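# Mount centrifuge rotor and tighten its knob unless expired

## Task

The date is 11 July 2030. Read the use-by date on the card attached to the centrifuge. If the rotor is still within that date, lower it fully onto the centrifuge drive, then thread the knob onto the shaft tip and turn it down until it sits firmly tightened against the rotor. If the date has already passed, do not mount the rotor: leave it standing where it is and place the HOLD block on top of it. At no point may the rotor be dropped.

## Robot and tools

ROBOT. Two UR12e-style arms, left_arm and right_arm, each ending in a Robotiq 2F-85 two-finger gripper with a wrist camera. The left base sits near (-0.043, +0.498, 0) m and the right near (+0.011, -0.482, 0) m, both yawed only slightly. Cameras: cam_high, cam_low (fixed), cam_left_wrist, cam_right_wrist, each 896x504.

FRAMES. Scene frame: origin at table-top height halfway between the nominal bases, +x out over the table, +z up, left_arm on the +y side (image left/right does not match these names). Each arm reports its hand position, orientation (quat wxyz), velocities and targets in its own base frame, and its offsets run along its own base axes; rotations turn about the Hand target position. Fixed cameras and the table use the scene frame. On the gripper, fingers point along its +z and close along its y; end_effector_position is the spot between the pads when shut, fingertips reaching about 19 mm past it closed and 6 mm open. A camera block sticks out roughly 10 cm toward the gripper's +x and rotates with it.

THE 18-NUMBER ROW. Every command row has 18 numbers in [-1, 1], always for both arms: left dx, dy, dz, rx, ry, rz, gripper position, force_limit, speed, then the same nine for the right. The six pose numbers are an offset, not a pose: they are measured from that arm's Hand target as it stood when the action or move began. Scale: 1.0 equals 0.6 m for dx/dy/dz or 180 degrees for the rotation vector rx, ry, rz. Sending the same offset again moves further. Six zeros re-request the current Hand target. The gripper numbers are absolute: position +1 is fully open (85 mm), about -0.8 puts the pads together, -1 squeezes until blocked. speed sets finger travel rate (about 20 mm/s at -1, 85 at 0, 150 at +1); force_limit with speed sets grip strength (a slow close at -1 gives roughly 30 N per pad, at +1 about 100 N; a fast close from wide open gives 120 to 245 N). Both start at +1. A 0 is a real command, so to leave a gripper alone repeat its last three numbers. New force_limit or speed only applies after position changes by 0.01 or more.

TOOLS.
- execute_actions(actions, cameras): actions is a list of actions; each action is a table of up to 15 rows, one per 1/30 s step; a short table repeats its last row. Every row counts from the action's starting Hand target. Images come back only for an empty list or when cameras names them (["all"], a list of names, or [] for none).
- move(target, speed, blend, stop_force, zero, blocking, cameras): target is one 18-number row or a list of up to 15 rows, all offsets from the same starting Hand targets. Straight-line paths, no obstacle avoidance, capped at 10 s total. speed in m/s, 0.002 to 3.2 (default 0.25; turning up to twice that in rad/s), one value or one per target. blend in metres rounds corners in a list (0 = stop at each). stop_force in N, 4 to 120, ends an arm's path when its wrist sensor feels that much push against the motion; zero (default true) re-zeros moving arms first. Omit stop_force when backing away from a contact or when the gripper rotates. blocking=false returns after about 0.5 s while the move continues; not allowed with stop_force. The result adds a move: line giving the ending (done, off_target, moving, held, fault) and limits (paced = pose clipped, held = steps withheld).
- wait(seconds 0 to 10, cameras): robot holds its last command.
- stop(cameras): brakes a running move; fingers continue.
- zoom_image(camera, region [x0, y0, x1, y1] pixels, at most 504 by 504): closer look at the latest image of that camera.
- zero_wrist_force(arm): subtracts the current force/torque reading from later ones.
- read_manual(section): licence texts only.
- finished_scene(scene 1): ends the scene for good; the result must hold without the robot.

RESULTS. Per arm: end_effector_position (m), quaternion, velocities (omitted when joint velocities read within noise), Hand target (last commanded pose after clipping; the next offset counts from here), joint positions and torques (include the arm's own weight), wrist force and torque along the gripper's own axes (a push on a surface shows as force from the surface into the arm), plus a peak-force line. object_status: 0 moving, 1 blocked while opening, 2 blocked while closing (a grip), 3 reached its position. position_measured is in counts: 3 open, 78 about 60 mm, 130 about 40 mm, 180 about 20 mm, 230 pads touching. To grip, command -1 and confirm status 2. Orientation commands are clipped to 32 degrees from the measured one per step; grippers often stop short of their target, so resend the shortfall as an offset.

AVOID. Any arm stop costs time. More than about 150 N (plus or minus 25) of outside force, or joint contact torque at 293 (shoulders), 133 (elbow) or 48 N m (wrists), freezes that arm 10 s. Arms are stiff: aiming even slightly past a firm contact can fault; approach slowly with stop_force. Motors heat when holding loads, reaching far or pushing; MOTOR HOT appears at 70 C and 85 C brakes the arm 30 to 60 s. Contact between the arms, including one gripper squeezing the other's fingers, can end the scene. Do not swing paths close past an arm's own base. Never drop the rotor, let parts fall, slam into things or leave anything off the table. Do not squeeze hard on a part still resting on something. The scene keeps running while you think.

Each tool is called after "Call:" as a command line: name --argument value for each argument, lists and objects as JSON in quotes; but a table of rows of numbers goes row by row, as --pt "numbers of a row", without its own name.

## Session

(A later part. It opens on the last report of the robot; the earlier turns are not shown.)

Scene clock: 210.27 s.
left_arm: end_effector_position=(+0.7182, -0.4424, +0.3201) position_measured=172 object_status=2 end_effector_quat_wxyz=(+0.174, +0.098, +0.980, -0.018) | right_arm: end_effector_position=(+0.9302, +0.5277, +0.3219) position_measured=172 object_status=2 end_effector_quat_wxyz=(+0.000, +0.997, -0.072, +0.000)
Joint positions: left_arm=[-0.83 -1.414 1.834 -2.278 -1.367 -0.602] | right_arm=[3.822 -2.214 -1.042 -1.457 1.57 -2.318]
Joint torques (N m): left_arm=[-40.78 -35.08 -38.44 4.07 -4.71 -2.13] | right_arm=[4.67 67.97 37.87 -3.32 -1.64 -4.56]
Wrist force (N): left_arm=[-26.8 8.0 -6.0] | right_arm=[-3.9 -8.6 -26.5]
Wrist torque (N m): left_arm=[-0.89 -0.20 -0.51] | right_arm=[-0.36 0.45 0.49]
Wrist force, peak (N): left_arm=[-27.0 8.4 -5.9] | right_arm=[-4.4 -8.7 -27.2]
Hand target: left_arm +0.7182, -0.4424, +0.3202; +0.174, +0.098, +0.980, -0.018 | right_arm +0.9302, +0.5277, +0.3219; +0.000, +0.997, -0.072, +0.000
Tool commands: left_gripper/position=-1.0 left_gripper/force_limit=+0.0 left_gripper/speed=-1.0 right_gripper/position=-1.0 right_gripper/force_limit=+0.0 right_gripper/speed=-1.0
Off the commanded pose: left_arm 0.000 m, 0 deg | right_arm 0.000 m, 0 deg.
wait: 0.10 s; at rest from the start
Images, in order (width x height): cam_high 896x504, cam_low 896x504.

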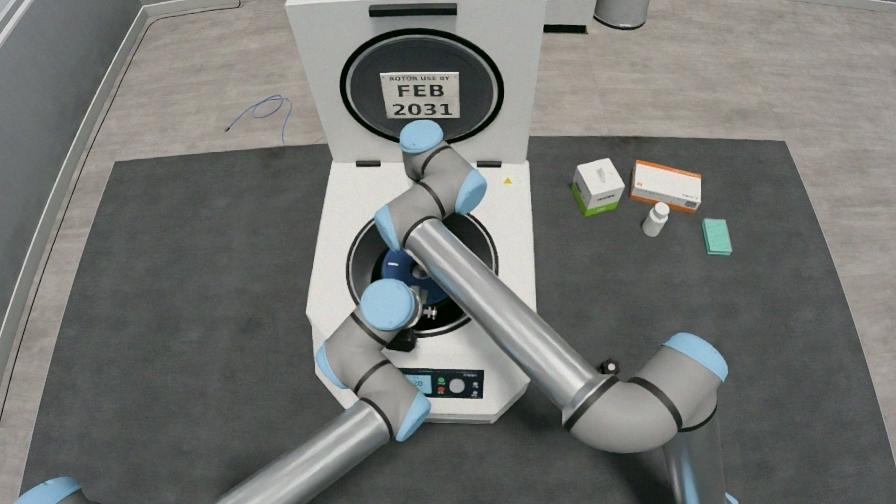

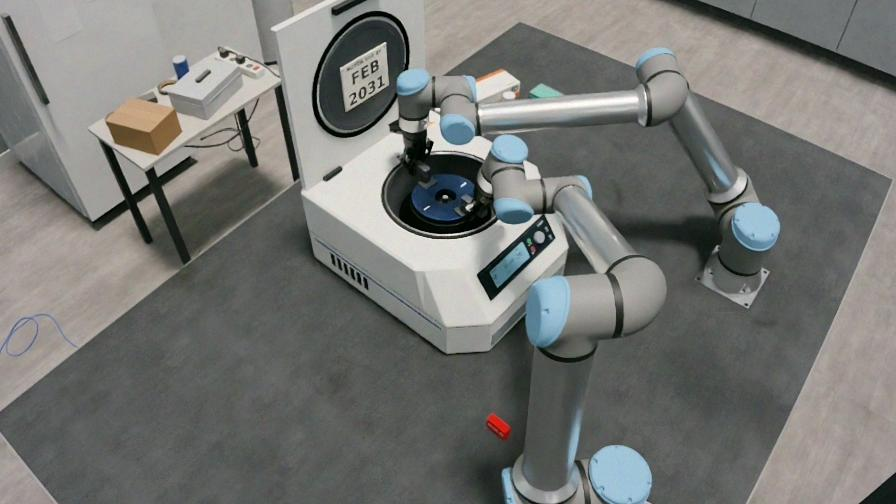

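Call:
move --target '[0.0012,0.0055,-0.0006,0,0,-0.0083,-1,0,-1,-0.001,-0.0055,0,0,0,-0.0083,-1,0,-1]' --speed 0.01

Call:
move --target '[0.0007,0.0028,0,0,0,-0.0042,-1,0,-1,-0.0006,-0.0028,0,0,0,-0.0042,-1,0,-1]' --speed 0.005

Call:
move --target '[0.0007,0.0028,0,0,0,-0.0042,-1,0,-1,-0.0006,-0.0028,0,0,0,-0.0042,-1,0,-1]' --speed 0.005

Call:
move --target '[0.0007,0.0028,0,0,0,-0.0042,-1,0,-1,-0.0006,-0.0028,0,0,0,-0.0042,-1,0,-1]' --speed 0.005

Call:
move --target '[0.0007,0.0028,0,0,0,-0.0042,-1,0,-1,-0.0006,-0.0028,0,0,0,-0.0042,-1,0,-1]' --speed 0.005

Scene clock: 214.57 s.
left_arm: end_effector_position=(+0.7189, -0.4391, +0.3198) position_measured=172 object_status=2 end_effector_quat_wxyz=(+0.173, +0.111, +0.978, -0.020) | right_arm: end_effector_position=(+0.9296, +0.5245, +0.3219) position_measured=172 object_status=2 end_effector_quat_wxyz=(+0.000, +0.996, -0.085, +0.000)
Joint positions: left_arm=[-0.824 -1.417 1.839 -2.287 -1.376 -0.57] | right_arm=[3.819 -2.21 -1.049 -1.454 1.57 -2.294]
Joint torques (N m): left_arm=[5.87 -44.37 -11.09 -1.62 -8.72 1.87] | right_arm=[-12.8 93.5 20.84 1.94 2.09 3.67]
Wrist force (N): left_arm=[-9.4 10.5 -42.3] | right_arm=[6.5 -8.7 -28.9]
Wrist torque (N m): left_arm=[-0.91 -0.56 -1.00] | right_arm=[-0.27 0.40 0.08]
Wrist force, peak (N): left_arm=[-9.4 10.5 -42.3] | right_arm=[6.0 -10.1 -30.9]
Hand target: left_arm +0.7189, -0.4391, +0.3198; +0.173, +0.111, +0.978, -0.020 | right_arm +0.9296, +0.5244, +0.3219; +0.000, +0.996, -0.085, +0.000
Off the commanded pose: left_arm 0.000 m, 0 deg | right_arm 0.000 m, 0 deg.
move: done

Scene clock: 216.10 s.
left_arm: end_effector_position=(+0.7193, -0.4374, +0.3198) position_measured=172 object_status=2 end_effector_quat_wxyz=(+0.173, +0.117, +0.978, -0.021) | right_arm: end_effector_position=(+0.9292, +0.5228, +0.3219) position_measured=172 object_status=2 end_effector_quat_wxyz=(+0.000, +0.996, -0.091, +0.000)
Joint positions: left_arm=[-0.82 -1.418 1.841 -2.291 -1.381 -0.554] | right_arm=[3.818 -2.208 -1.052 -1.453 1.57 -2.282]
Joint torques (N m): left_arm=[8.83 -38.97 -9.61 -1.96 -8.1 2.18] | right_arm=[-11.28 93.48 20.24 1.7 2.12 3.03]
Wrist force (N): left_arm=[-3.3 10.1 -49.8] | right_arm=[8.7 -9.4 -28.1]
Wrist torque (N m): left_arm=[-0.93 -0.62 -0.97] | right_arm=[-0.26 0.31 0.15]
Wrist force, peak (N): left_arm=[-3.3 10.1 -49.8] | right_arm=[6.9 -9.2 -29.3]
Hand target: left_arm +0.7194, -0.4374, +0.3198; +0.173, +0.117, +0.978, -0.021 | right_arm +0.9292, +0.5228, +0.3219; +0.000, +0.996, -0.091, +0.000
Off the commanded pose: left_arm 0.000 m, 0 deg | right_arm 0.000 m, 0 deg.
move: done

Scene clock: 217.63 s.
left_arm: end_effector_position=(+0.7198, -0.4358, +0.3198) position_measured=172 object_status=2 end_effector_quat_wxyz=(+0.173, +0.123, +0.977, -0.022) | right_arm: end_effector_position=(+0.9289, +0.5211, +0.3219) position_measured=172 object_status=2 end_effector_quat_wxyz=(+0.000, +0.995, -0.098, +0.000)
Joint positions: left_arm=[-0.817 -1.419 1.843 -2.295 -1.386 -0.537] | right_arm=[3.817 -2.206 -1.056 -1.451 1.57 -2.27]
Joint torques (N m): left_arm=[10.6 -37.17 -10.05 -2.01 -7.06 2.28] | right_arm=[-9.22 93.66 19.91 1.43 2.07 3.18]
Wrist force (N): left_arm=[0.3 10.1 -53.0] | right_arm=[9.8 -9.8 -28.0]
Wrist torque (N m): left_arm=[-0.91 -0.72 -0.96] | right_arm=[-0.32 0.34 0.15]
Wrist force, peak (N): left_arm=[0.3 10.1 -53.0] | right_arm=[9.9 -9.7 -28.2]
Hand target: left_arm +0.7198, -0.4357, +0.3198; +0.173, +0.124, +0.977, -0.022 | right_arm +0.9289, +0.5211, +0.3219; +0.000, +0.995, -0.098, +0.000
Off the commanded pose: left_arm 0.000 m, 0 deg | right_arm 0.000 m, 0 deg.
move: done

Scene clock: 219.17 s.
left_arm: end_effector_position=(+0.7202, -0.4341, +0.3198) position_measured=172 object_status=2 end_effector_quat_wxyz=(+0.173, +0.130, +0.976, -0.023) | right_arm: end_effector_position=(+0.9285, +0.5194, +0.3219) position_measured=172 object_status=2 end_effector_quat_wxyz=(+0.000, +0.995, -0.104, +0.000)
Joint positions: left_arm=[-0.813 -1.42 1.845 -2.299 -1.391 -0.521] | right_arm=[3.816 -2.203 -1.059 -1.45 1.57 -2.258]
Joint torques (N m): left_arm=[9.77 -36.42 -10.46 -2.12 -6.62 2.58] | right_arm=[-8.5 94.02 20.63 1.56 2.23 3.32]
Wrist force (N): left_arm=[1.4 8.9 -53.7] | right_arm=[9.8 -8.8 -27.4]
Wrist torque (N m): left_arm=[-0.92 -0.74 -0.93] | right_arm=[-0.26 0.35 0.16]
Wrist force, peak (N): left_arm=[1.1 9.3 -54.1] | right_arm=[10.2 -9.5 -28.0]
Hand target: left_arm +0.7202, -0.4341, +0.3198; +0.173, +0.130, +0.976, -0.023 | right_arm +0.9285, +0.5194, +0.3219; +0.000, +0.995, -0.104, +0.000
Off the commanded pose: left_arm 0.000 m, 0 deg | right_arm 0.000 m, 0 deg.
move: done

Scene clock: 220.70 s.
left_arm: end_effector_position=(+0.7206, -0.4324, +0.3198) position_measured=172 object_status=2 end_effector_quat_wxyz=(+0.173, +0.136, +0.975, -0.024) | right_arm: end_effector_position=(+0.9281, +0.5177, +0.3219) position_measured=172 object_status=2 end_effector_quat_wxyz=(+0.000, +0.994, -0.111, +0.000)
Joint positions: left_arm=[-0.81 -1.421 1.847 -2.302 -1.396 -0.505] | right_arm=[3.815 -2.201 -1.063 -1.449 1.57 -2.245]
Joint torques (N m): left_arm=[12.4 -36.57 -9.07 -1.44 -6.84 2.75] | right_arm=[-9.6 93.61 21.85 1.92 2.1 3.45]
Wrist force (N): left_arm=[-0.4 7.7 -52.5] | right_arm=[8.5 -8.2 -27.4]
Wrist torque (N m): left_arm=[-0.90 -0.66 -0.91] | right_arm=[-0.33 0.33 0.15]
Wrist force, peak (N): left_arm=[1.4 9.3 -54.3] | right_arm=[9.5 -9.0 -28.1]
Hand target: left_arm +0.7206, -0.4324, +0.3198; +0.173, +0.136, +0.975, -0.024 | right_arm +0.9281, +0.5177, +0.3219; +0.000, +0.994, -0.111, +0.000
Off the commanded pose: left_arm 0.000 m, 0 deg | right_arm 0.000 m, 0 deg.
move: done

Call:
move --pt "0 0 0.0008 0 0 0 -1 0 -1 0 0 0.0004 0 0 0 1 0 0" --pt "0 0 0.0008 0 0 0 -1 0 -1 0 0 0.2 0 0 0 1 0 0" --speed 0.15 --cameras '["cam_right_wrist"]'

Call:
zoom_image --camera "cam_right_wrist" --region '[300, 200, 600, 440]'

Scene clock: 229.50 s.
left_arm: end_effector_position=(+0.7206, -0.4324, +0.3203) position_measured=172 object_status=2 end_effector_quat_wxyz=(+0.173, +0.136, +0.975, -0.024) | right_arm: end_effector_position=(+0.9281, +0.5177, +0.4418) position_measured=3 object_status=3 end_effector_quat_wxyz=(+0.000, +0.994, -0.111, +0.000)
Joint positions: left_arm=[-0.81 -1.422 1.847 -2.302 -1.396 -0.505] | right_arm=[3.815 -2.197 -0.86 -1.656 1.57 -2.245]
Joint torques (N m): left_arm=[9.69 -63.79 -42.31 -2.45 -0.42 2.1] | right_arm=[2.94 97.13 61.34 1.47 -0.2 1.34]
Wrist force (N): left_arm=[-2.4 1.0 -19.6] | right_arm=[-4.7 0.2 0.6]
Wrist torque (N m): left_arm=[-0.94 -0.67 -1.04] | right_arm=[-0.16 0.55 0.14]
Wrist force, peak (N): left_arm=[-0.1 7.8 -52.9] | right_arm=[8.7 -7.7 -28.4]
Hand target: left_arm +0.7206, -0.4324, +0.3203; +0.173, +0.136, +0.975, -0.024 | right_arm +0.9281, +0.5177, +0.4419; +0.000, +0.994, -0.111, +0.000
Off the commanded pose: left_arm 0.000 m, 0 deg | right_arm 0.000 m, 0 deg.
move: done
camera_calibration:
cam_right_wrist: T_world_to_cam=[[-0.236438, -0.971266, 0.0271858, 0.712457], [-0.909054, 0.231001, 0.346783, 0.59131], [-0.343099, 0.0572795, -0.937551, 0.829195], [0, 0, 0, 1]] pos_world=[0.990482, 0.507896, 0.552988]
Images, in order (width x height): cam_right_wrist 896x504.

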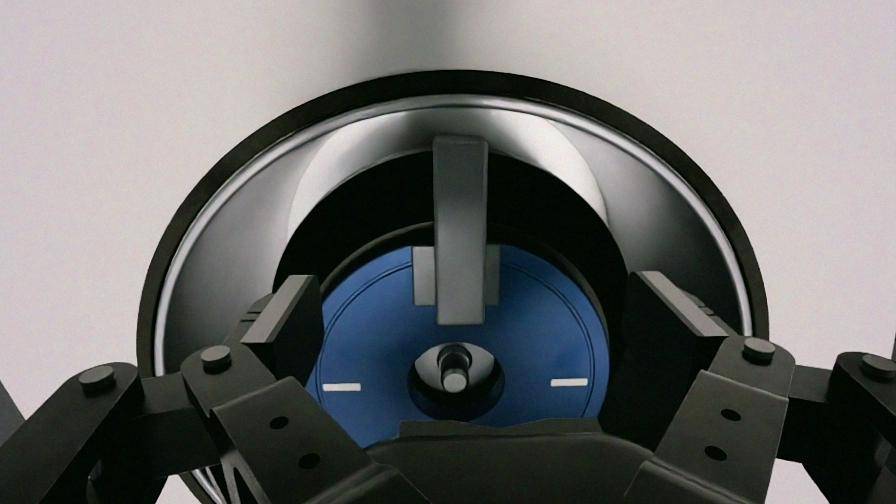

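Scaled by 1.680 from the camera's 896x504 image, which has a finer 1280x720 frame.

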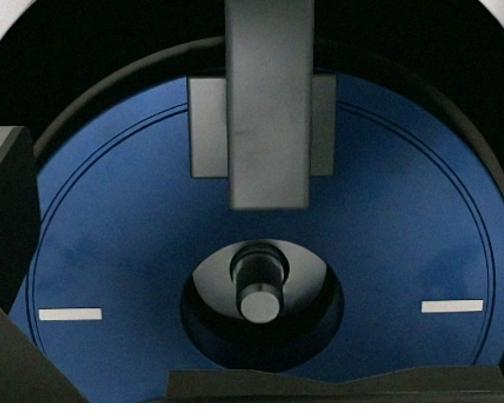

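Call:
move --pt "0.0127 0.0348 0 0 0 -0.0556 -1 0 -1 -0.06 -0.12 0.1 0 0 0 1 0 0" --pt "0.0263 0.0605 0 0 0 -0.0983 -1 0 -1 -0.12 -0.2 0.13 0 0 0 1 0 0" --pt "0.0433 0.0842 0 0 0 -0.1411 -1 0 -1 -0.18 -0.28 0.13 0 0 -0.1 1 0 0" --pt "0.0635 0.1052 0 0 0 -0.1839 -1 0 -1 -0.22 -0.34 0.13 0 0 -0.2 1 0 0" --pt "0.086 0.1233 0 0 0 -0.2267 -1 0 -1 -0.247 -0.363 0.13 0 0 -0.3 1 0 0" --speed 0.06 --blend '[0.004,0.004,0.004,0.004,0]'

Scene clock: 243.47 s.
left_arm: end_effector_position=(+0.7688, -0.3612, +0.3203) position_measured=172 object_status=2 end_effector_quat_wxyz=(+0.155, +0.453, +0.874, -0.080) | right_arm: end_effector_position=(+0.7841, +0.3035, +0.5199) position_measured=3 object_status=3 end_effector_quat_wxyz=(+0.000, +0.857, -0.516, +0.000)
Joint positions: left_arm=[-0.605 -1.387 1.811 -2.326 -1.689 0.33] | right_arm=[3.72 -1.788 -1.31 -1.615 1.57 -1.479]
Joint torques (N m): left_arm=[17.26 -37.9 -43.38 2.26 -3.84 2.75] | right_arm=[-12.35 88.63 48.02 8.39 1.08 3.39]
Wrist force (N): left_arm=[-5.9 0.6 -10.8] | right_arm=[-4.3 -0.3 0.6]
Wrist torque (N m): left_arm=[-0.68 -0.61 -1.06] | right_arm=[-0.21 0.46 0.15]
Wrist force, peak (N): left_arm=[25.6 1.4 -47.6] | right_arm=[-5.3 -0.4 0.1]
Hand target: left_arm +0.7688, -0.3612, +0.3203; +0.155, +0.453, +0.874, -0.080 (not the last commanded pose) | right_arm +0.7841, +0.3035, +0.5199; +0.000, +0.856, -0.516, +0.000 (not the last commanded pose)
Off the commanded pose: left_arm 0.004 m, 2 deg | right_arm 0.005 m, 5 deg.
move: off_target (left_arm, right_arm; path cut at 10 s); path passed 4 of 5 targets

Call:
move --pt "0.0305 0.0192 0 0 0 -0.0533 -1 0 -1 0 0 0 0 0 -0.05 1 0 0" --pt "0.057 0.0305 0 0 0 -0.0961 -1 0 -1 0 0 0 0 0 -0.05 1 0 0" --pt "0.0848 0.038 0 0 0 -0.1389 -1 0 -1 0 0 0 0 0 -0.05 1 0 0" --pt "0.1137 0.0413 0 0 0 -0.1817 -1 0 -1 0 0 0 0 0 -0.05 1 0 0" --pt "0.1428 0.0408 0 0 0 -0.2244 -1 0 -1 0 0 0 0 0 -0.05 1 0 0" --speed 0.08 --blend '[0.004,0.004,0.004,0.004,0]' --cameras '["cam_high","cam_right_wrist"]'

Call:
zoom_image --camera "cam_high" --region '[370, 210, 470, 310]'

Scene clock: 251.00 s.
left_arm: end_effector_position=(+0.8544, -0.3367, +0.3203) position_measured=172 object_status=2 end_effector_quat_wxyz=(+0.118, +0.727, +0.664, -0.129) | right_arm: end_effector_position=(+0.7841, +0.3035, +0.5199) position_measured=3 object_status=3 end_effector_quat_wxyz=(+0.000, +0.813, -0.582, +0.000)
Joint positions: left_arm=[-0.466 -1.206 1.531 -2.029 -1.896 1.172] | right_arm=[3.72 -1.788 -1.31 -1.615 1.57 -1.322]
Joint torques (N m): left_arm=[15.37 -36.21 -35.54 3.27 -1.97 2.74] | right_arm=[1.52 69.22 61.93 2.03 -3.22 3.17]
Wrist force (N): left_arm=[-2.7 -1.3 -31.6] | right_arm=[-4.7 -0.1 0.5]
Wrist torque (N m): left_arm=[-0.68 -0.70 -0.80] | right_arm=[-0.18 0.54 0.16]
Wrist force, peak (N): left_arm=[-1.4 -1.5 -34.0] | right_arm=[-5.4 -0.9 0.8]
Hand target: left_arm +0.8544, -0.3367, +0.3203; +0.118, +0.727, +0.664, -0.129 | right_arm +0.7841, +0.3035, +0.5199; +0.000, +0.813, -0.582, +0.000
Off the commanded pose: left_arm 0.000 m, 0 deg | right_arm 0.000 m, 0 deg.
move: done
camera_calibration:
cam_right_wrist: T_world_to_cam=[[-0.951149, -0.307535, 0.0271665, 0.827164], [-0.279564, 0.89528, 0.34687, -0.212412], [-0.130996, 0.32233, -0.93752, 0.618525], [0, 0, 0, 1]] pos_world=[0.808398, 0.245182, 0.631088]
Images, in order (width x height): cam_high 896x504, cam_right_wrist 896x504.

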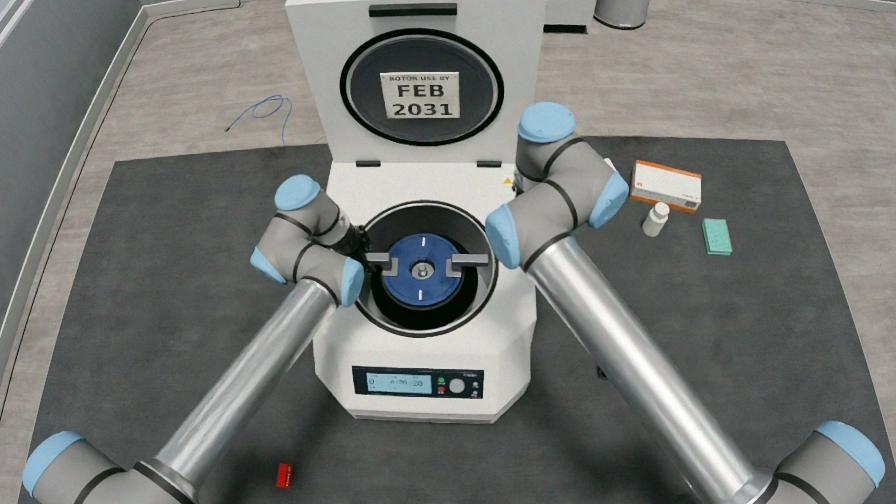

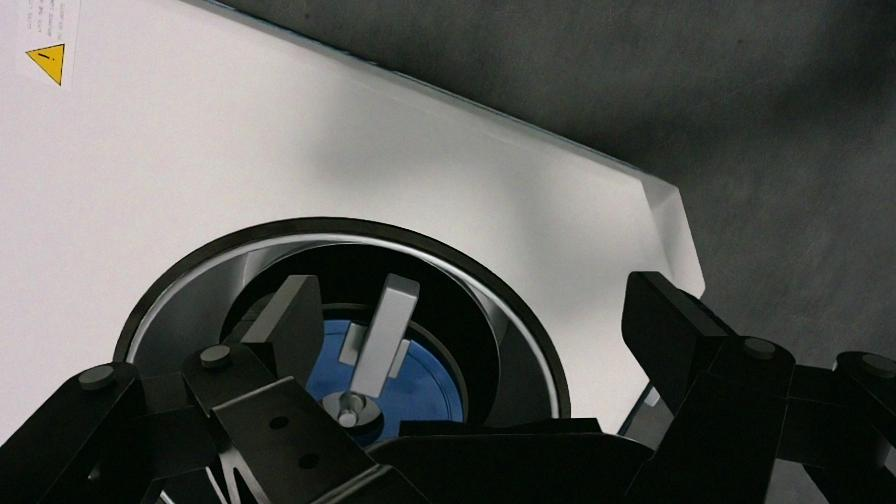

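Scaled by 5.040 from the camera's 896x504 image, which has a finer 1280x720 frame.

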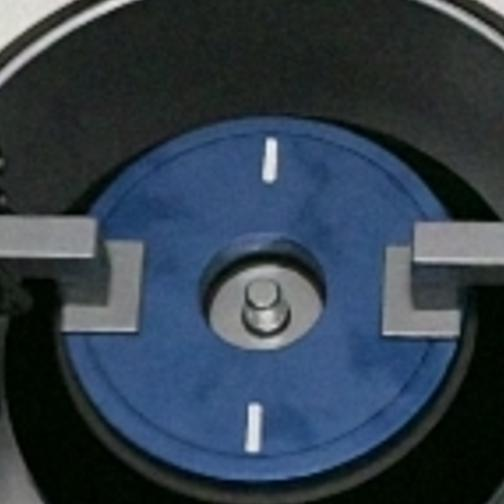

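Call:
move --pt "0.0288 -0.0045 0 0 0 -0.0428 -1 0 -1 0 0 0 0 0 0 1 0 0" --pt "0.0567 -0.0127 0 0 0 -0.0856 -1 0 -1 0 0 0 0 0 0 1 0 0" --speed 0.017 --blend '[0.004,0]' --cameras '["cam_high"]'

Call:
zoom_image --camera "cam_high" --region '[370, 210, 470, 310]'

Scene clock: 259.77 s.
left_arm: end_effector_position=(+0.8884, -0.3443, +0.3203) position_measured=172 object_status=2 end_effector_quat_wxyz=(+0.099, +0.809, +0.561, -0.143) | right_arm: end_effector_position=(+0.7841, +0.3035, +0.5199) position_measured=3 object_status=3 end_effector_quat_wxyz=(+0.000, +0.813, -0.582, +0.000)
Joint positions: left_arm=[-0.451 -1.116 1.378 -1.866 -1.92 1.473] | right_arm=[3.72 -1.788 -1.31 -1.615 1.57 -1.322]
Joint torques (N m): left_arm=[10.09 -33.48 -30.6 3.64 -2.5 1.81] | right_arm=[1.95 70.34 61.86 2.05 -3.51 3.03]
Wrist force (N): left_arm=[-1.5 -4.9 -45.5] | right_arm=[-4.8 -0.4 0.2]
Wrist torque (N m): left_arm=[-0.69 -0.36 -0.47] | right_arm=[-0.23 0.55 0.16]
Wrist force, peak (N): left_arm=[7.3 -5.1 -50.4] | right_arm=[-5.3 0.0 0.6]
Hand target: left_arm +0.8885, -0.3443, +0.3203; +0.099, +0.809, +0.561, -0.143 | right_arm +0.7841, +0.3035, +0.5199; +0.000, +0.813, -0.582, +0.000
Off the commanded pose: left_arm 0.000 m, 0 deg | right_arm 0.000 m, 0 deg.
move: done
Images, in order (width x height): cam_high 896x504.

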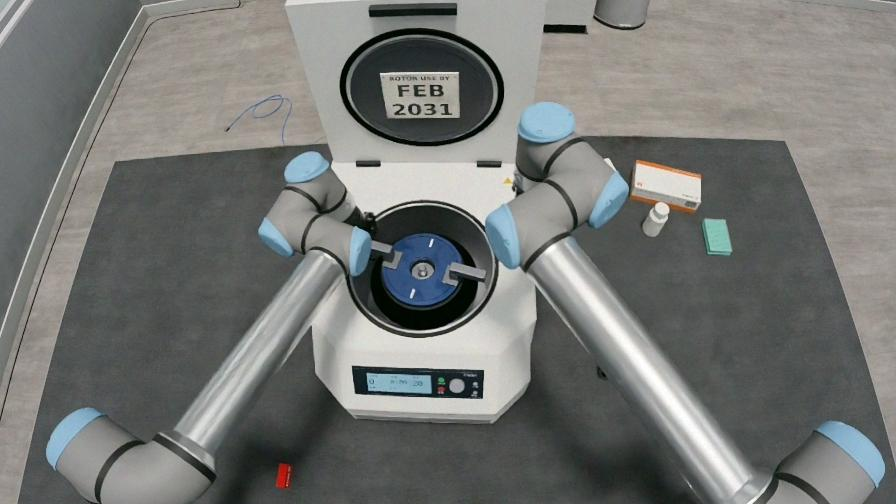

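Scaled by 5.040 from the camera's 896x504 image, which has a finer 1280x720 frame.

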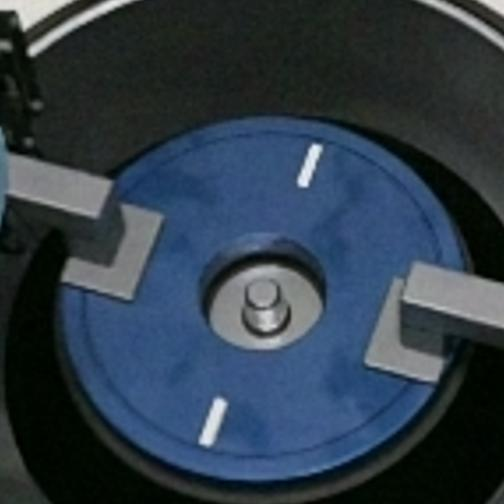

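Call:
zoom_image --camera "cam_high" --region '[407, 257, 437, 287]'

Call:
move --target '[0,0,0.0005,0,0,0,-1,0,-1,-0.0072,0.151,-0.06,0,0,-0.12,1,0,0]' --speed 0.15 --cameras '["cam_right_wrist"]'

Scaled by 16.800 from the camera's 896x504 image, which has a finer 1280x720 frame.

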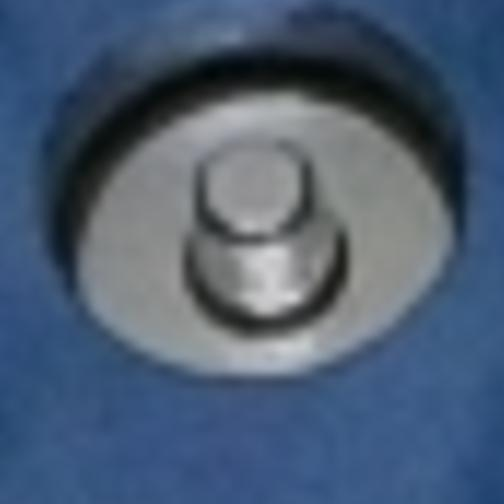

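Scene clock: 262.60 s.
left_arm: end_effector_position=(+0.8885, -0.3443, +0.3205) position_measured=172 object_status=2 end_effector_quat_wxyz=(+0.099, +0.809, +0.561, -0.144) | right_arm: end_effector_position=(+0.7798, +0.3940, +0.4840) position_measured=3 object_status=3 end_effector_quat_wxyz=(+0.000, +0.690, -0.724, +0.000)
Joint positions: left_arm=[-0.451 -1.116 1.378 -1.866 -1.92 1.473] | right_arm=[3.81 -1.843 -1.303 -1.567 1.571 -0.854]
Joint torques (N m): left_arm=[8.77 -74.26 -36.73 2.52 -2.22 1.81] | right_arm=[11.31 67.59 61.77 8.74 -4.39 3.67]
Wrist force (N): left_arm=[-1.2 -4.3 -34.1] | right_arm=[-4.8 -0.3 0.9]
Wrist torque (N m): left_arm=[-0.80 -0.37 -0.51] | right_arm=[-0.20 0.55 0.13]
Wrist force, peak (N): left_arm=[-1.7 -5.2 -45.6] | right_arm=[-5.7 0.1 1.1]
Hand target: left_arm +0.8885, -0.3443, +0.3206; +0.099, +0.809, +0.561, -0.143 | right_arm +0.7798, +0.3941, +0.4839; +0.001, +0.690, -0.724, +0.000
Off the commanded pose: left_arm 0.000 m, 0 deg | right_arm 0.000 m, 0 deg.
move: done
camera_calibration:
cam_right_wrist: T_world_to_cam=[[-0.997578, 0.0640161, 0.0271889, 0.741716], [0.069476, 0.935317, 0.346923, -0.570239], [-0.00322161, 0.347972, -0.9375, 0.445254], [0, 0, 0, 1]] pos_world=[0.780972, 0.330937, 0.595088]
Images, in order (width x height): cam_right_wrist 896x504.

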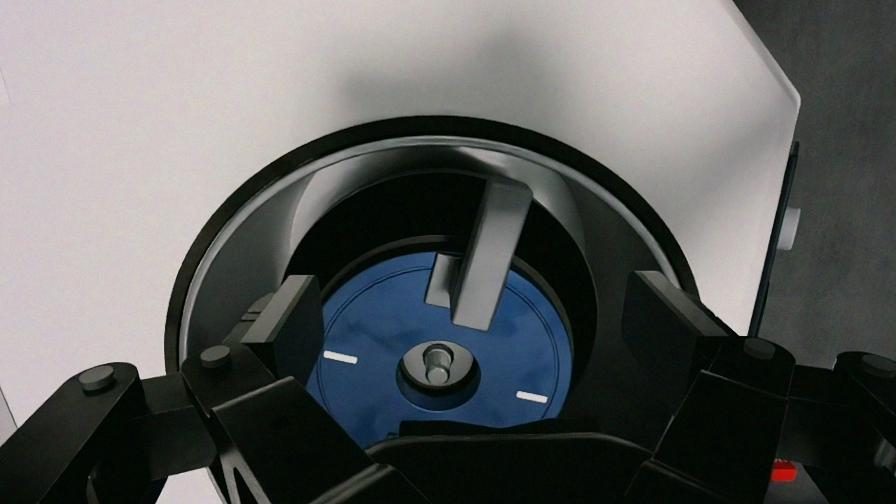

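Call:
zoom_image --camera "cam_right_wrist" --region '[260, 110, 620, 430]'

Scaled by 1.400 from the camera's 896x504 image, which has a finer 1280x720 frame.

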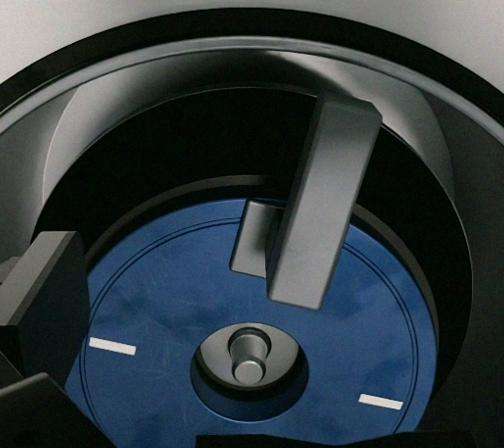

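Call:
move --pt "0 0 0 0 0 0 -1 0 -1 -0.032 0.0477 -0.12 0 0 -0.0856 1 0 -1" --pt "0 0 0 0 0 0 -1 0 -1 -0.032 0.0477 -0.23 0 0 -0.0856 1 0 -1" --speed 0.12 --blend '[0.01,0]' --cameras '["cam_right_wrist"]'

Scene clock: 269.23 s.
left_arm: end_effector_position=(+0.8885, -0.3443, +0.3206) position_measured=172 object_status=2 end_effector_quat_wxyz=(+0.099, +0.809, +0.561, -0.144) | right_arm: end_effector_position=(+0.7606, +0.4227, +0.3460) position_measured=3 object_status=3 end_effector_quat_wxyz=(+0.000, -0.587, +0.810, +0.000)
Joint positions: left_arm=[-0.451 -1.116 1.378 -1.866 -1.92 1.473] | right_arm=[3.85 -1.866 -1.518 -1.33 1.571 -0.545]
Joint torques (N m): left_arm=[9.29 -78.95 -36.48 0.59 -1.87 1.43] | right_arm=[13.85 68.89 46.94 8.23 -4.06 3.35]
Wrist force (N): left_arm=[-1.5 -4.4 -33.9] | right_arm=[-4.8 0.0 0.1]
Wrist torque (N m): left_arm=[-0.82 -0.31 -0.52] | right_arm=[-0.16 0.57 0.14]
Wrist force, peak (N): left_arm=[-1.4 -4.3 -34.4] | right_arm=[-5.2 0.1 1.5]
Hand target: left_arm +0.8885, -0.3443, +0.3206; +0.099, +0.809, +0.561, -0.143 | right_arm +0.7606, +0.4227, +0.3459; -0.001, -0.587, +0.810, +0.000
Off the commanded pose: left_arm 0.000 m, 0 deg | right_arm 0.000 m, 0 deg.
move: done
camera_calibration:
cam_right_wrist: T_world_to_cam=[[-0.94467, 0.326893, 0.0271818, 0.573105], [0.315611, 0.883227, 0.346843, -0.712922], [0.089373, 0.336232, -0.937529, 0.240519], [0, 0, 0, 1]] pos_world=[0.744906, 0.361458, 0.457188]
Images, in order (width x height): cam_right_wrist 896x504.

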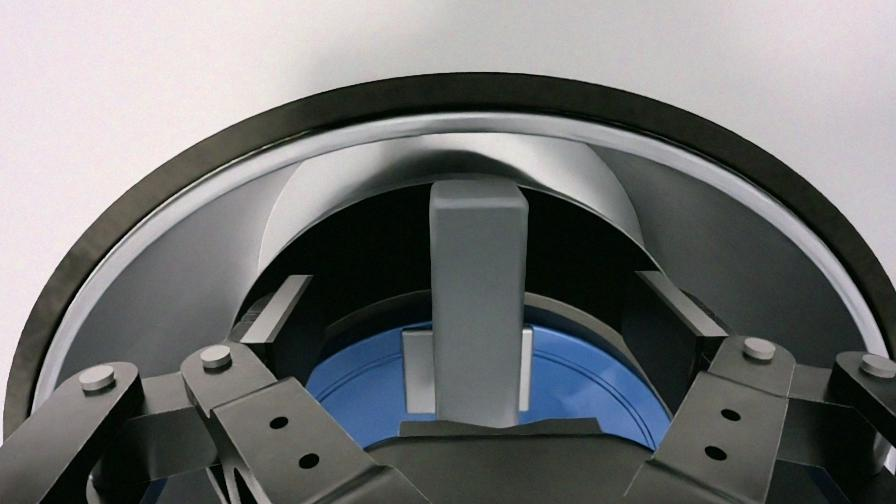

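Call:
move --pt "0 0 0 0 0 0 -1 0 -1 0 0 -0.039 0 0 0 1 0 -1" --pt "0 0 0 0 0 0 -1 0 -1 0 0 -0.039 0 0 0 -1 0 -1" --pt "0 0 0 0 0 0 1 0 0 0 0 -0.039 0 0 0 -1 0 -1" --speed 0.05

Scene clock: 275.23 s.
left_arm: end_effector_position=(+0.8885, -0.3443, +0.3205) position_measured=3 object_status=0 end_effector_quat_wxyz=(+0.099, +0.809, +0.561, -0.144) | right_arm: end_effector_position=(+0.7606, +0.4227, +0.3225) position_measured=172 object_status=2 end_effector_quat_wxyz=(-0.001, -0.587, +0.810, +0.000)
Joint positions: left_arm=[-0.451 -1.116 1.378 -1.866 -1.92 1.473] | right_arm=[3.85 -1.876 -1.547 -1.291 1.571 -0.545]
Joint torques (N m): left_arm=[9.33 -105.58 -58.33 -6.71 -1.43 1.77] | right_arm=[3.6 69.54 46.34 7.13 -0.54 3.01]
Wrist force (N): left_arm=[3.8 -4.5 -1.7] | right_arm=[4.4 2.0 -11.5]
Wrist torque (N m): left_arm=[-0.69 -0.37 -0.45] | right_arm=[-0.39 0.52 -0.17]
Wrist force, peak (N): left_arm=[-1.4 -5.1 -34.4] | right_arm=[4.9 4.2 -12.5]
Hand target: left_arm +0.8885, -0.3443, +0.3206; +0.099, +0.809, +0.561, -0.143 | right_arm +0.7606, +0.4227, +0.3225; -0.001, -0.587, +0.810, +0.000
Off the commanded pose: left_arm 0.000 m, 0 deg | right_arm 0.000 m, 0 deg.
move: done

Call:
move --pt "0 0.02 0.1 0 0 0 1 0 0 -0.027 0.011 -0.0003 0 0 -0.0428 -1 0 -1" --pt "0 0.05 0.25 0 0 0 1 0 0 -0.0522 0.0253 -0.0003 0 0 -0.0856 -1 0 -1" --pt "0 0.1 0.3 0 0 0 1 0 0 -0.0753 0.043 -0.0003 0 0 -0.1283 -1 0 -1" --speed 0.05 --blend '[0.004,0.004,0]'

Scene clock: 281.23 s.
left_arm: end_effector_position=(+0.8885, -0.2843, +0.5005) position_measured=3 object_status=3 end_effector_quat_wxyz=(+0.099, +0.809, +0.561, -0.144) | right_arm: end_effector_position=(+0.7154, +0.4485, +0.3223) position_measured=172 object_status=2 end_effector_quat_wxyz=(+0.000, -0.413, +0.911, +0.000)
Joint positions: left_arm=[-0.392 -1.176 1.142 -1.548 -1.921 1.536] | right_arm=[3.909 -1.834 -1.602 -1.277 1.571 -0.083]
Joint torques (N m): left_arm=[18.5 -106.72 -60.64 -1.44 -4.16 1.44] | right_arm=[12.11 70.96 38.96 10.33 -0.41 4.02]
Wrist force (N): left_arm=[3.5 -4.5 -1.5] | right_arm=[9.5 3.7 -19.3]
Wrist torque (N m): left_arm=[-0.64 -0.33 -0.46] | right_arm=[-0.70 0.48 -0.44]
Wrist force, peak (N): left_arm=[4.1 -5.3 -1.5] | right_arm=[26.8 2.8 -28.3]
Hand target: left_arm +0.8885, -0.2843, +0.5006; +0.099, +0.809, +0.561, -0.143 | right_arm +0.7154, +0.4485, +0.3224; +0.000, -0.413, +0.911, +0.000
Off the commanded pose: left_arm 0.000 m, 0 deg | right_arm 0.000 m, 0 deg.
move: done

Call:
move --pt "-0.05 0.05 0.05 0 0 0 1 0 0 -0.0205 0.0207 0 0 0 -0.0428 -1 0 -1" --pt "-0.1 0.08 0.05 0 0 0 1 0 0 -0.0382 0.0438 0 0 0 -0.0856 -1 0 -1" --pt "-0.15 0.1 0.05 0 0 0 1 0 0 -0.0523 0.0692 0 0 0 -0.1283 -1 0 -1" --pt "-0.2 0.1 0.05 0 0 0 1 0 0 -0.0632 0.0962 0 0 0 -0.1711 -1 0 -1" --speed 0.05 --blend '[0.004,0.004,0.004,0]'

Scene clock: 287.57 s.
left_arm: end_effector_position=(+0.7685, -0.2243, +0.5306) position_measured=3 object_status=3 end_effector_quat_wxyz=(+0.099, +0.809, +0.561, -0.144) | right_arm: end_effector_position=(+0.6775, +0.5062, +0.3223) position_measured=172 object_status=2 end_effector_quat_wxyz=(+0.000, -0.156, +0.988, +0.000)
Joint positions: left_arm=[-0.38 -1.401 1.38 -1.557 -1.921 1.548] | right_arm=[3.99 -1.836 -1.599 -1.277 1.572 0.535]
Joint torques (N m): left_arm=[-22 -87.46 -41.26 -7.16 -0.36 -2.52] | right_arm=[-13.34 20.79 59.81 12.08 -13.65 3.88]
Wrist force (N): left_arm=[3.7 -4.6 -1.3] | right_arm=[68.7 4.8 -39.1]
Wrist torque (N m): left_arm=[-0.64 -0.38 -0.15] | right_arm=[-0.60 -0.16 -0.67]
Wrist force, peak (N): left_arm=[4.0 -4.9 -1.6] | right_arm=[81.1 4.2 -44.7]
Hand target: left_arm +0.7685, -0.2243, +0.5306; +0.099, +0.809, +0.561, -0.143 | right_arm +0.6775, +0.5062, +0.3224; +0.000, -0.156, +0.988, +0.000
Off the commanded pose: left_arm 0.000 m, 0 deg | right_arm 0.000 m, 0 deg.
move: done

Call:
move --pt "0 0 0 0 0 0 1 0 0 -0.0017 -0.0005 0 0 0 0 -1 0 -1" --pt "-0.0 0 0 0 0 0 1 0 0 -0.0092 0.0278 0 0 0 -0.0428 -1 0 -1" --pt "0 0 0 0 0 0 1 0 0 -0.0133 0.0567 0 0 0 -0.0856 -1 0 -1" --pt "0 0 0 0 0 0 1 0 0 -0.0123 0.0858 0 0 0 -0.1283 -1 0 -1" --speed 0.05 --blend '[0,0.004,0.004,0]' --cameras '["cam_high","cam_low"]'

Scene clock: 293.07 s.
left_arm: end_effector_position=(+0.7685, -0.2243, +0.5306) position_measured=3 object_status=3 end_effector_quat_wxyz=(+0.099, +0.809, +0.561, -0.143) | right_arm: end_effector_position=(+0.6701, +0.5577, +0.3224) position_measured=172 object_status=2 end_effector_quat_wxyz=(+0.000, +0.045, +0.999, +0.000)
Joint positions: left_arm=[-0.38 -1.401 1.38 -1.557 -1.921 1.548] | right_arm=[4.036 -1.878 -1.545 -1.29 1.572 0.984]
Joint torques (N m): left_arm=[-20.07 -88.05 -40.46 -7.32 0.03 -2.43] | right_arm=[-10.51 54.23 53.18 1.48 -11.73 4.15]
Wrist force (N): left_arm=[3.3 -4.8 -1.6] | right_arm=[21.7 7.1 -14.2]
Wrist torque (N m): left_arm=[-0.68 -0.31 -0.15] | right_arm=[-0.72 0.37 -0.94]
Wrist force, peak (N): left_arm=[3.7 -5.0 -2.0] | right_arm=[68.6 4.8 -38.8]
Hand target: left_arm +0.7685, -0.2243, +0.5306; +0.099, +0.809, +0.561, -0.143 | right_arm +0.6701, +0.5577, +0.3224; +0.000, +0.045, +0.999, +0.000
Off the commanded pose: left_arm 0.000 m, 0 deg | right_arm 0.000 m, 0 deg.
move: done
Images, in order (width x height): cam_high 896x504, cam_low 896x504.

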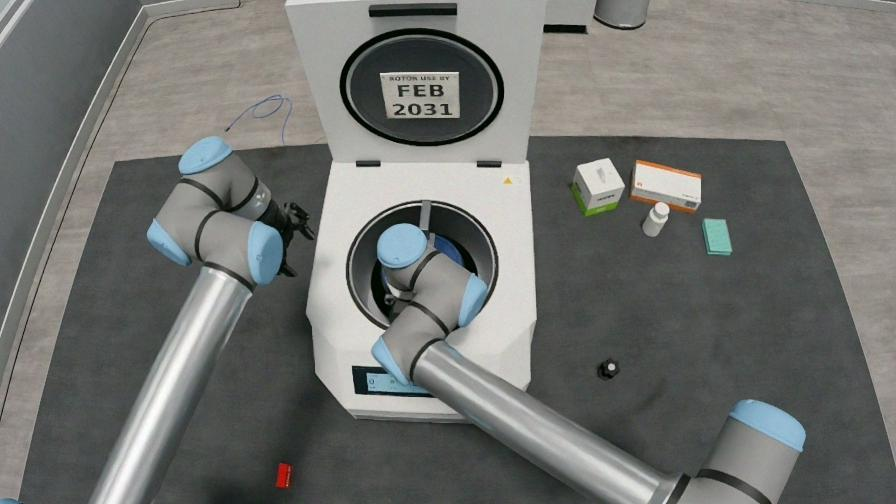

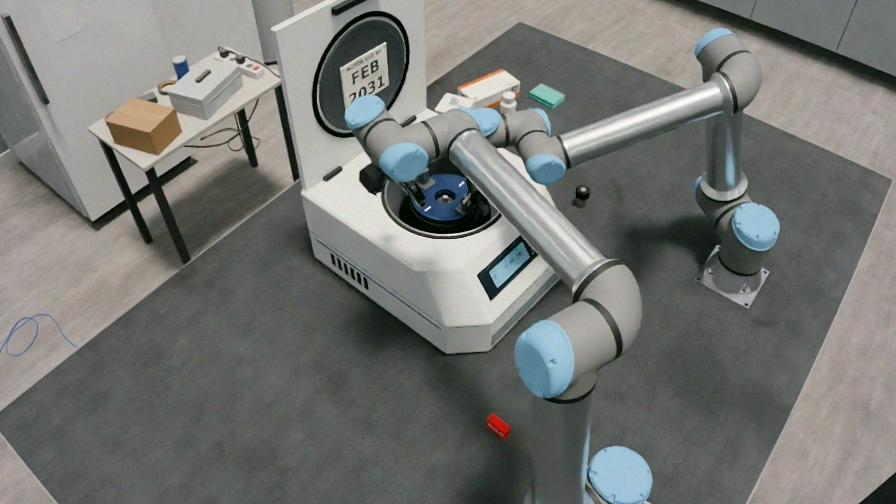

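Call:
move --pt "0 0 0 0 0 0 1 0 0 0 0 0 0 0 0 1 0 0" --pt "0 0 0 0 0 0 1 0 0 0 0 0.3 0 0 0 1 0 0" --pt "0 0 0 0 0 0.2 1 0 0 0.15 -0.5 0.35 0 0 0.25 1 0 0" --speed 0.25 --blend '[0,0.03,0]' --cameras '["cam_high"]'

Call:
zoom_image --camera "cam_high" --region '[370, 210, 470, 310]'

Scene clock: 301.63 s.
left_arm: end_effector_position=(+0.7685, -0.2243, +0.5306) position_measured=3 object_status=3 end_effector_quat_wxyz=(+0.139, +0.596, +0.783, -0.106) | right_arm: end_effector_position=(+0.7600, +0.2577, +0.5324) position_measured=3 object_status=3 end_effector_quat_wxyz=(+0.000, -0.341, +0.940, +0.000)
Joint positions: left_arm=[-0.407 -1.496 1.533 -1.833 -1.842 0.864] | right_arm=[3.687 -1.723 -1.366 -1.624 1.571 -0.15]
Joint torques (N m): left_arm=[-22.3 -79.45 -40.86 -7.72 1.92 -2.36] | right_arm=[-11.68 57.18 61.73 0.99 2.91 -4.52]
Wrist force (N): left_arm=[3.4 -4.9 -1.3] | right_arm=[-3.2 -3.0 0.7]
Wrist torque (N m): left_arm=[-0.73 -0.33 -0.14] | right_arm=[-0.64 0.29 0.35]
Wrist force, peak (N): left_arm=[3.8 -5.2 -1.7] | right_arm=[21.9 6.9 -14.2]
Hand target: left_arm +0.7685, -0.2243, +0.5306; +0.139, +0.596, +0.783, -0.106 | right_arm +0.7601, +0.2577, +0.5324; +0.000, -0.341, +0.940, +0.000
Off the commanded pose: left_arm 0.000 m, 0 deg | right_arm 0.000 m, 0 deg.
move: done
Images, in order (width x height): cam_high 896x504.

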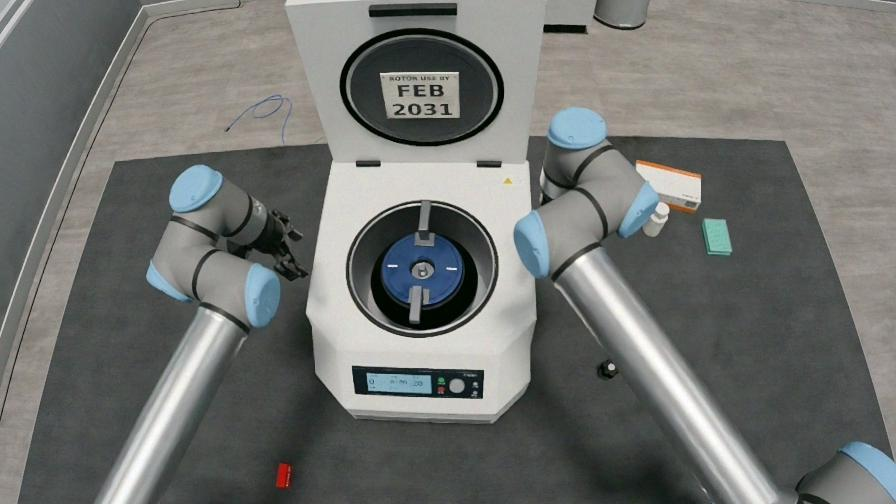

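Scaled by 5.040 from the camera's 896x504 image, which has a finer 1280x720 frame.

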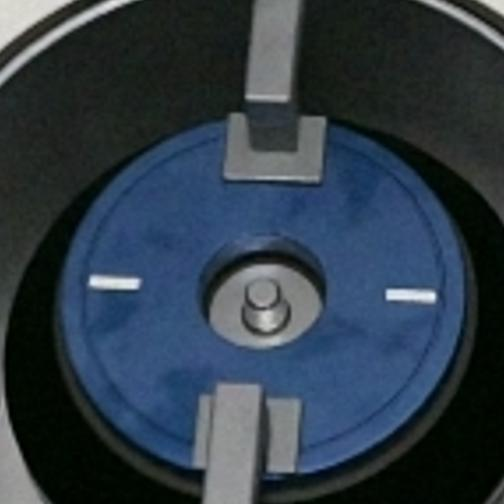

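Call:
move --pt "-0.086 -0.3775 -0.1 0 0 0.372 1 0 0 0 0 0 0 0 0 1 0 0" --pt "-0.086 -0.3775 -0.31 0 0 0.372 1 0 0 0 0 0 0 0 0 1 0 0" --speed 0.2 --blend '[0.01,0]' --cameras '["cam_left_wrist","cam_high"]'

Scene clock: 306.37 s.
left_arm: end_effector_position=(+0.7168, -0.4508, +0.3447) position_measured=3 object_status=3 end_effector_quat_wxyz=(+0.174, +0.065, +0.983, -0.012) | right_arm: end_effector_position=(+0.7601, +0.2577, +0.5324) position_measured=3 object_status=3 end_effector_quat_wxyz=(+0.000, -0.341, +0.940, +0.000)
Joint positions: left_arm=[-0.846 -1.422 1.793 -2.212 -1.344 -0.683] | right_arm=[3.687 -1.723 -1.366 -1.624 1.571 -0.15]
Joint torques (N m): left_arm=[-12.28 -47.53 -38.4 -7.36 3.48 1.92] | right_arm=[-12.56 56.5 61.33 1.22 2.85 -4.47]
Wrist force (N): left_arm=[3.7 -4.6 -1.2] | right_arm=[-3.2 -2.6 0.6]
Wrist torque (N m): left_arm=[-0.67 -0.38 -0.28] | right_arm=[-0.57 0.28 0.35]
Wrist force, peak (N): left_arm=[3.1 -5.7 -3.5] | right_arm=[-3.5 -3.0 1.1]
Hand target: left_arm +0.7169, -0.4508, +0.3446; +0.174, +0.065, +0.983, -0.012 | right_arm +0.7601, +0.2577, +0.5324; +0.000, -0.341, +0.940, +0.000
Off the commanded pose: left_arm 0.000 m, 0 deg | right_arm 0.000 m, 0 deg.
move: done
camera_calibration:
cam_left_wrist: T_world_to_cam=[[0.151262, 0.988493, 0.000533679, 0.34709], [0.739939, -0.113586, 0.663015, -0.792264], [0.655447, -0.0998944, -0.748606, -0.131518], [0, 0, 0, 1]] pos_world=[0.619928, -0.446224, 0.426642]
Images, in order (width x height): cam_high 896x504, cam_left_wrist 896x504.

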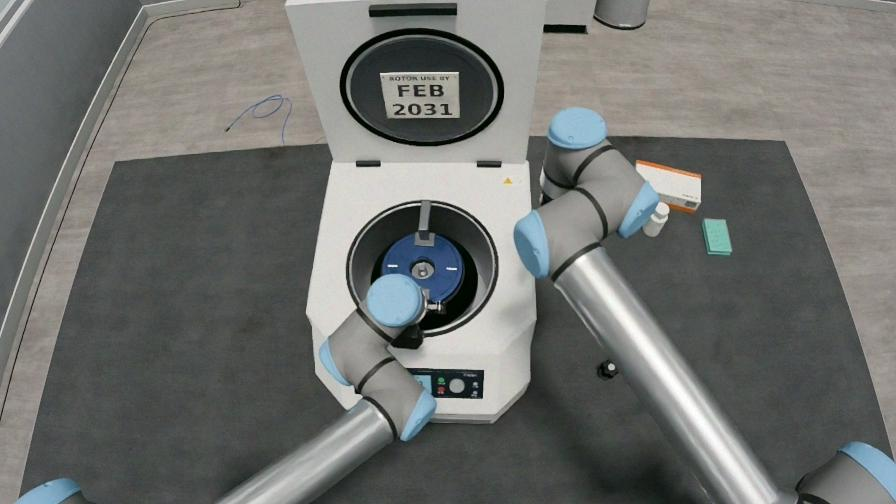

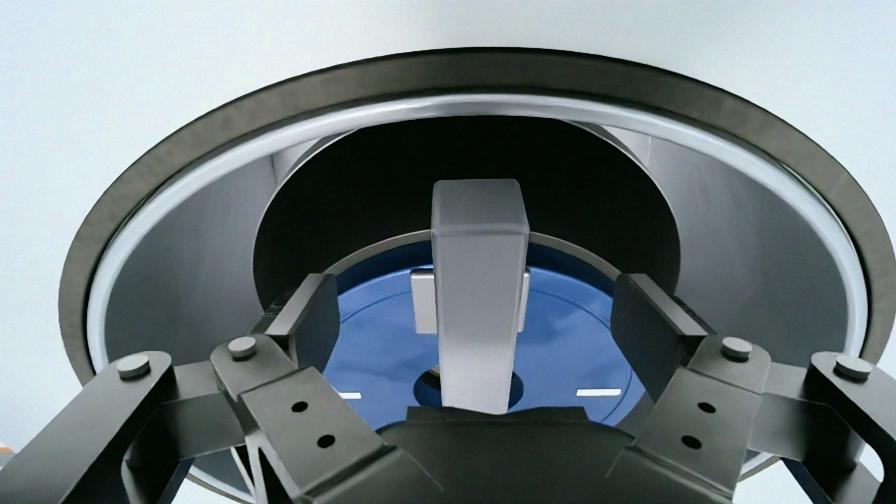

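Call:
move --pt "0 0 -0.0402 0 0 0 1 0 -1 0.1 0.1 -0.05 0 0 0.35 1 0 0" --pt "0 0 -0.0402 0 0 0 1 0 -1 0.2847 0.4623 -0.1 0 0 0.7494 1 0 0" --pt "0 0 -0.0402 0 0 0 -1 0 -1 0.2847 0.4623 -0.1 0 0 0.7494 1 0 0" --speed '[0.3,0.3,0.1]' --blend '[0.03,0,0]' --cameras '["cam_right_wrist","cam_high"]'

Scene clock: 315.17 s.
left_arm: end_effector_position=(+0.7169, -0.4508, +0.3205) position_measured=172 object_status=0 end_effector_quat_wxyz=(+0.174, +0.065, +0.983, -0.012) | right_arm: end_effector_position=(+0.9309, +0.5351, +0.4724) position_measured=3 object_status=3 end_effector_quat_wxyz=(+0.000, +0.999, -0.046, +0.000)
Joint positions: left_arm=[-0.846 -1.407 1.821 -2.255 -1.344 -0.683] | right_arm=[3.826 -2.23 -0.751 -1.731 1.57 -2.365]
Joint torques (N m): left_arm=[6.06 -47.45 -37.61 -6.52 2.23 1.35] | right_arm=[11.54 99.17 60.86 1.61 3.03 -4.53]
Wrist force (N): left_arm=[11.0 -2.2 -21.7] | right_arm=[-2.7 -2.7 0.8]
Wrist torque (N m): left_arm=[-1.10 -0.56 -0.67] | right_arm=[-0.63 0.22 0.39]
Wrist force, peak (N): left_arm=[11.0 -2.0 -21.7] | right_arm=[-2.9 -3.7 1.0]
Hand target: left_arm +0.7169, -0.4508, +0.3205; +0.174, +0.065, +0.983, -0.012 | right_arm +0.9309, +0.5351, +0.4724; +0.000, +0.999, -0.046, +0.000
Off the commanded pose: left_arm 0.000 m, 0 deg | right_arm 0.000 m, 0 deg.
move: done
camera_calibration:
cam_right_wrist: T_world_to_cam=[[-0.107612, -0.993821, 0.0271934, 0.62129], [-0.931404, 0.110345, 0.346859, 0.664533], [-0.347717, 0.0119983, -0.937523, 0.886253], [0, 0, 0, 1]] pos_world=[0.993972, 0.53349, 0.583488]
Images, in order (width x height): cam_high 896x504, cam_right_wrist 896x504.

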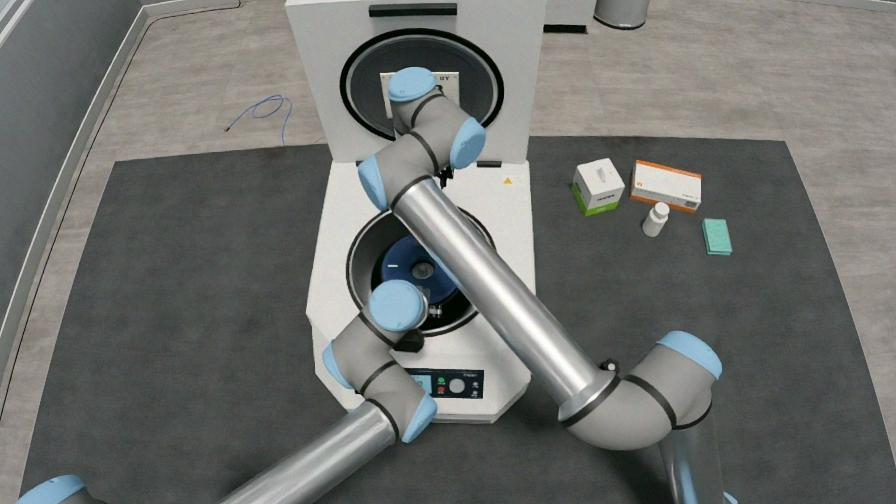

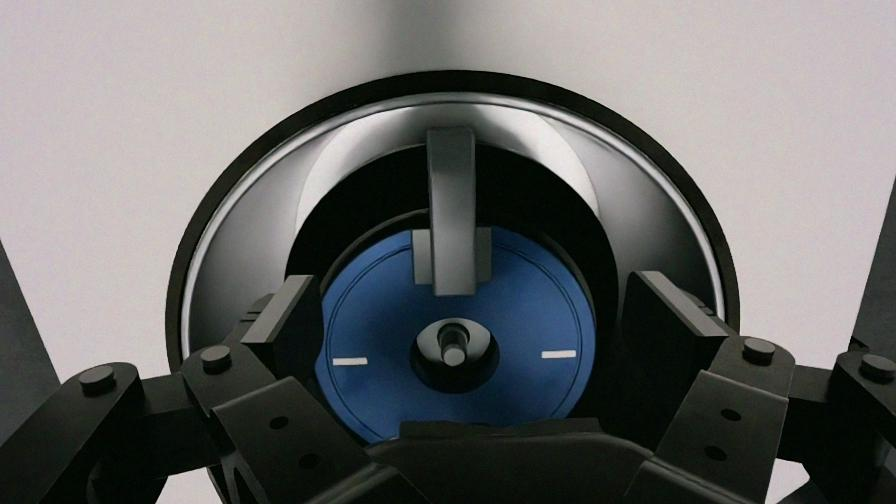

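Call:
move --pt "0 0 0 0 0 0 -1 0 -1 0.0005 0.0042 -0.249 0 0 0.006 1 0 -1" --pt "0 0 0 0 0 0 -1 0 -1 0.0005 0.0042 -0.249 0 0 0.006 -1 0 -1" --speed 0.1 --cameras '["cam_right_wrist"]'

Scene clock: 321.27 s.
left_arm: end_effector_position=(+0.7168, -0.4508, +0.3204) position_measured=172 object_status=2 end_effector_quat_wxyz=(+0.174, +0.065, +0.983, -0.012) | right_arm: end_effector_position=(+0.9312, +0.5377, +0.3230) position_measured=172 object_status=0 end_effector_quat_wxyz=(+0.000, +0.999, -0.036, +0.000)
Joint positions: left_arm=[-0.846 -1.407 1.821 -2.255 -1.344 -0.683] | right_arm=[3.828 -2.225 -1.022 -1.465 1.57 -2.382]
Joint torques (N m): left_arm=[4.96 -46.16 -41 -7.52 -0.27 1.73] | right_arm=[-4.85 101.65 47.91 -0.69 -3.24 -4.66]
Wrist force (N): left_arm=[14.2 5.7 -25.5] | right_arm=[2.2 -12.9 -5.3]
Wrist torque (N m): left_arm=[-1.01 -0.59 -0.46] | right_arm=[-0.59 0.25 0.53]
Wrist force, peak (N): left_arm=[17.4 6.6 -25.9] | right_arm=[3.2 -14.3 -1.4]
Hand target: left_arm +0.7169, -0.4508, +0.3205; +0.174, +0.065, +0.983, -0.012 | right_arm +0.9312, +0.5376, +0.3230; +0.000, +0.999, -0.036, +0.000
Off the commanded pose: left_arm 0.000 m, 0 deg | right_arm 0.000 m, 0 deg.
move: done
camera_calibration:
cam_right_wrist: T_world_to_cam=[[-0.0888451, -0.995677, 0.027091, 0.611585], [-0.933382, 0.0927197, 0.346699, 0.727795], [-0.347712, 0.00551633, -0.937585, 0.74978], [0, 0, 0, 1]] pos_world=[0.994356, 0.537324, 0.434088]
Images, in order (width x height): cam_right_wrist 896x504.

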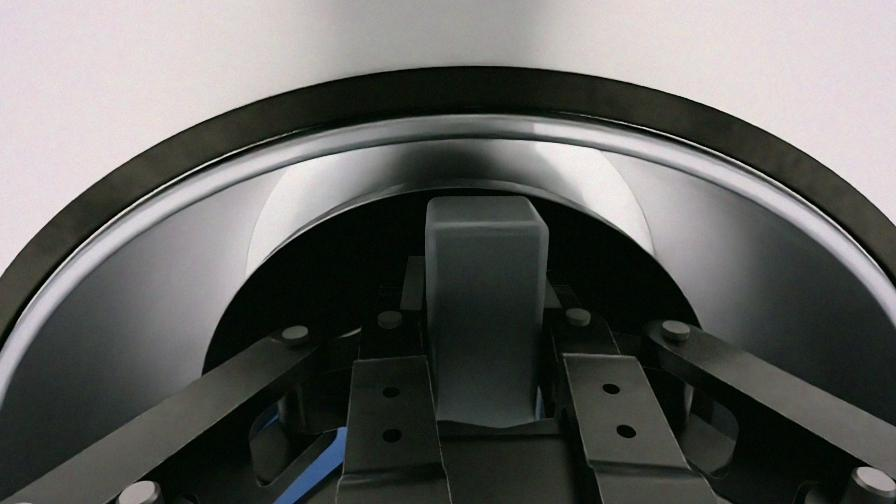

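Call:
move --target '[0,0,0.03,0,0,0,-1,0,-1,0,0,0.03,0,0,0,-1,0,-1]' --speed 0.03

Scene clock: 322.57 s.
left_arm: end_effector_position=(+0.7169, -0.4508, +0.3384) position_measured=172 object_status=2 end_effector_quat_wxyz=(+0.174, +0.065, +0.983, -0.012) | right_arm: end_effector_position=(+0.9312, +0.5376, +0.3408) position_measured=172 object_status=2 end_effector_quat_wxyz=(+0.000, +0.999, -0.036, +0.000)
Joint positions: left_arm=[-0.846 -1.418 1.801 -2.223 -1.344 -0.683] | right_arm=[3.828 -2.222 -0.996 -1.495 1.57 -2.382]
Joint torques (N m): left_arm=[4.79 -114.03 -84.71 -10.19 4.55 1.35] | right_arm=[-8.68 168.52 88.4 4.15 -3.27 -4.38]
Wrist force (N): left_arm=[22.9 -4.2 32.8] | right_arm=[2.7 -5.7 39.3]
Wrist torque (N m): left_arm=[-0.81 -0.64 -0.30] | right_arm=[-0.42 0.19 0.75]
Wrist force, peak (N): left_arm=[22.5 -4.7 36.3] | right_arm=[4.6 -9.4 41.9]
Hand target: left_arm +0.7169, -0.4508, +0.3385; +0.174, +0.065, +0.983, -0.012 | right_arm +0.9312, +0.5376, +0.3410; +0.000, +0.999, -0.036, +0.000
Off the commanded pose: left_arm 0.000 m, 0 deg | right_arm 0.000 m, 0 deg.
move: done


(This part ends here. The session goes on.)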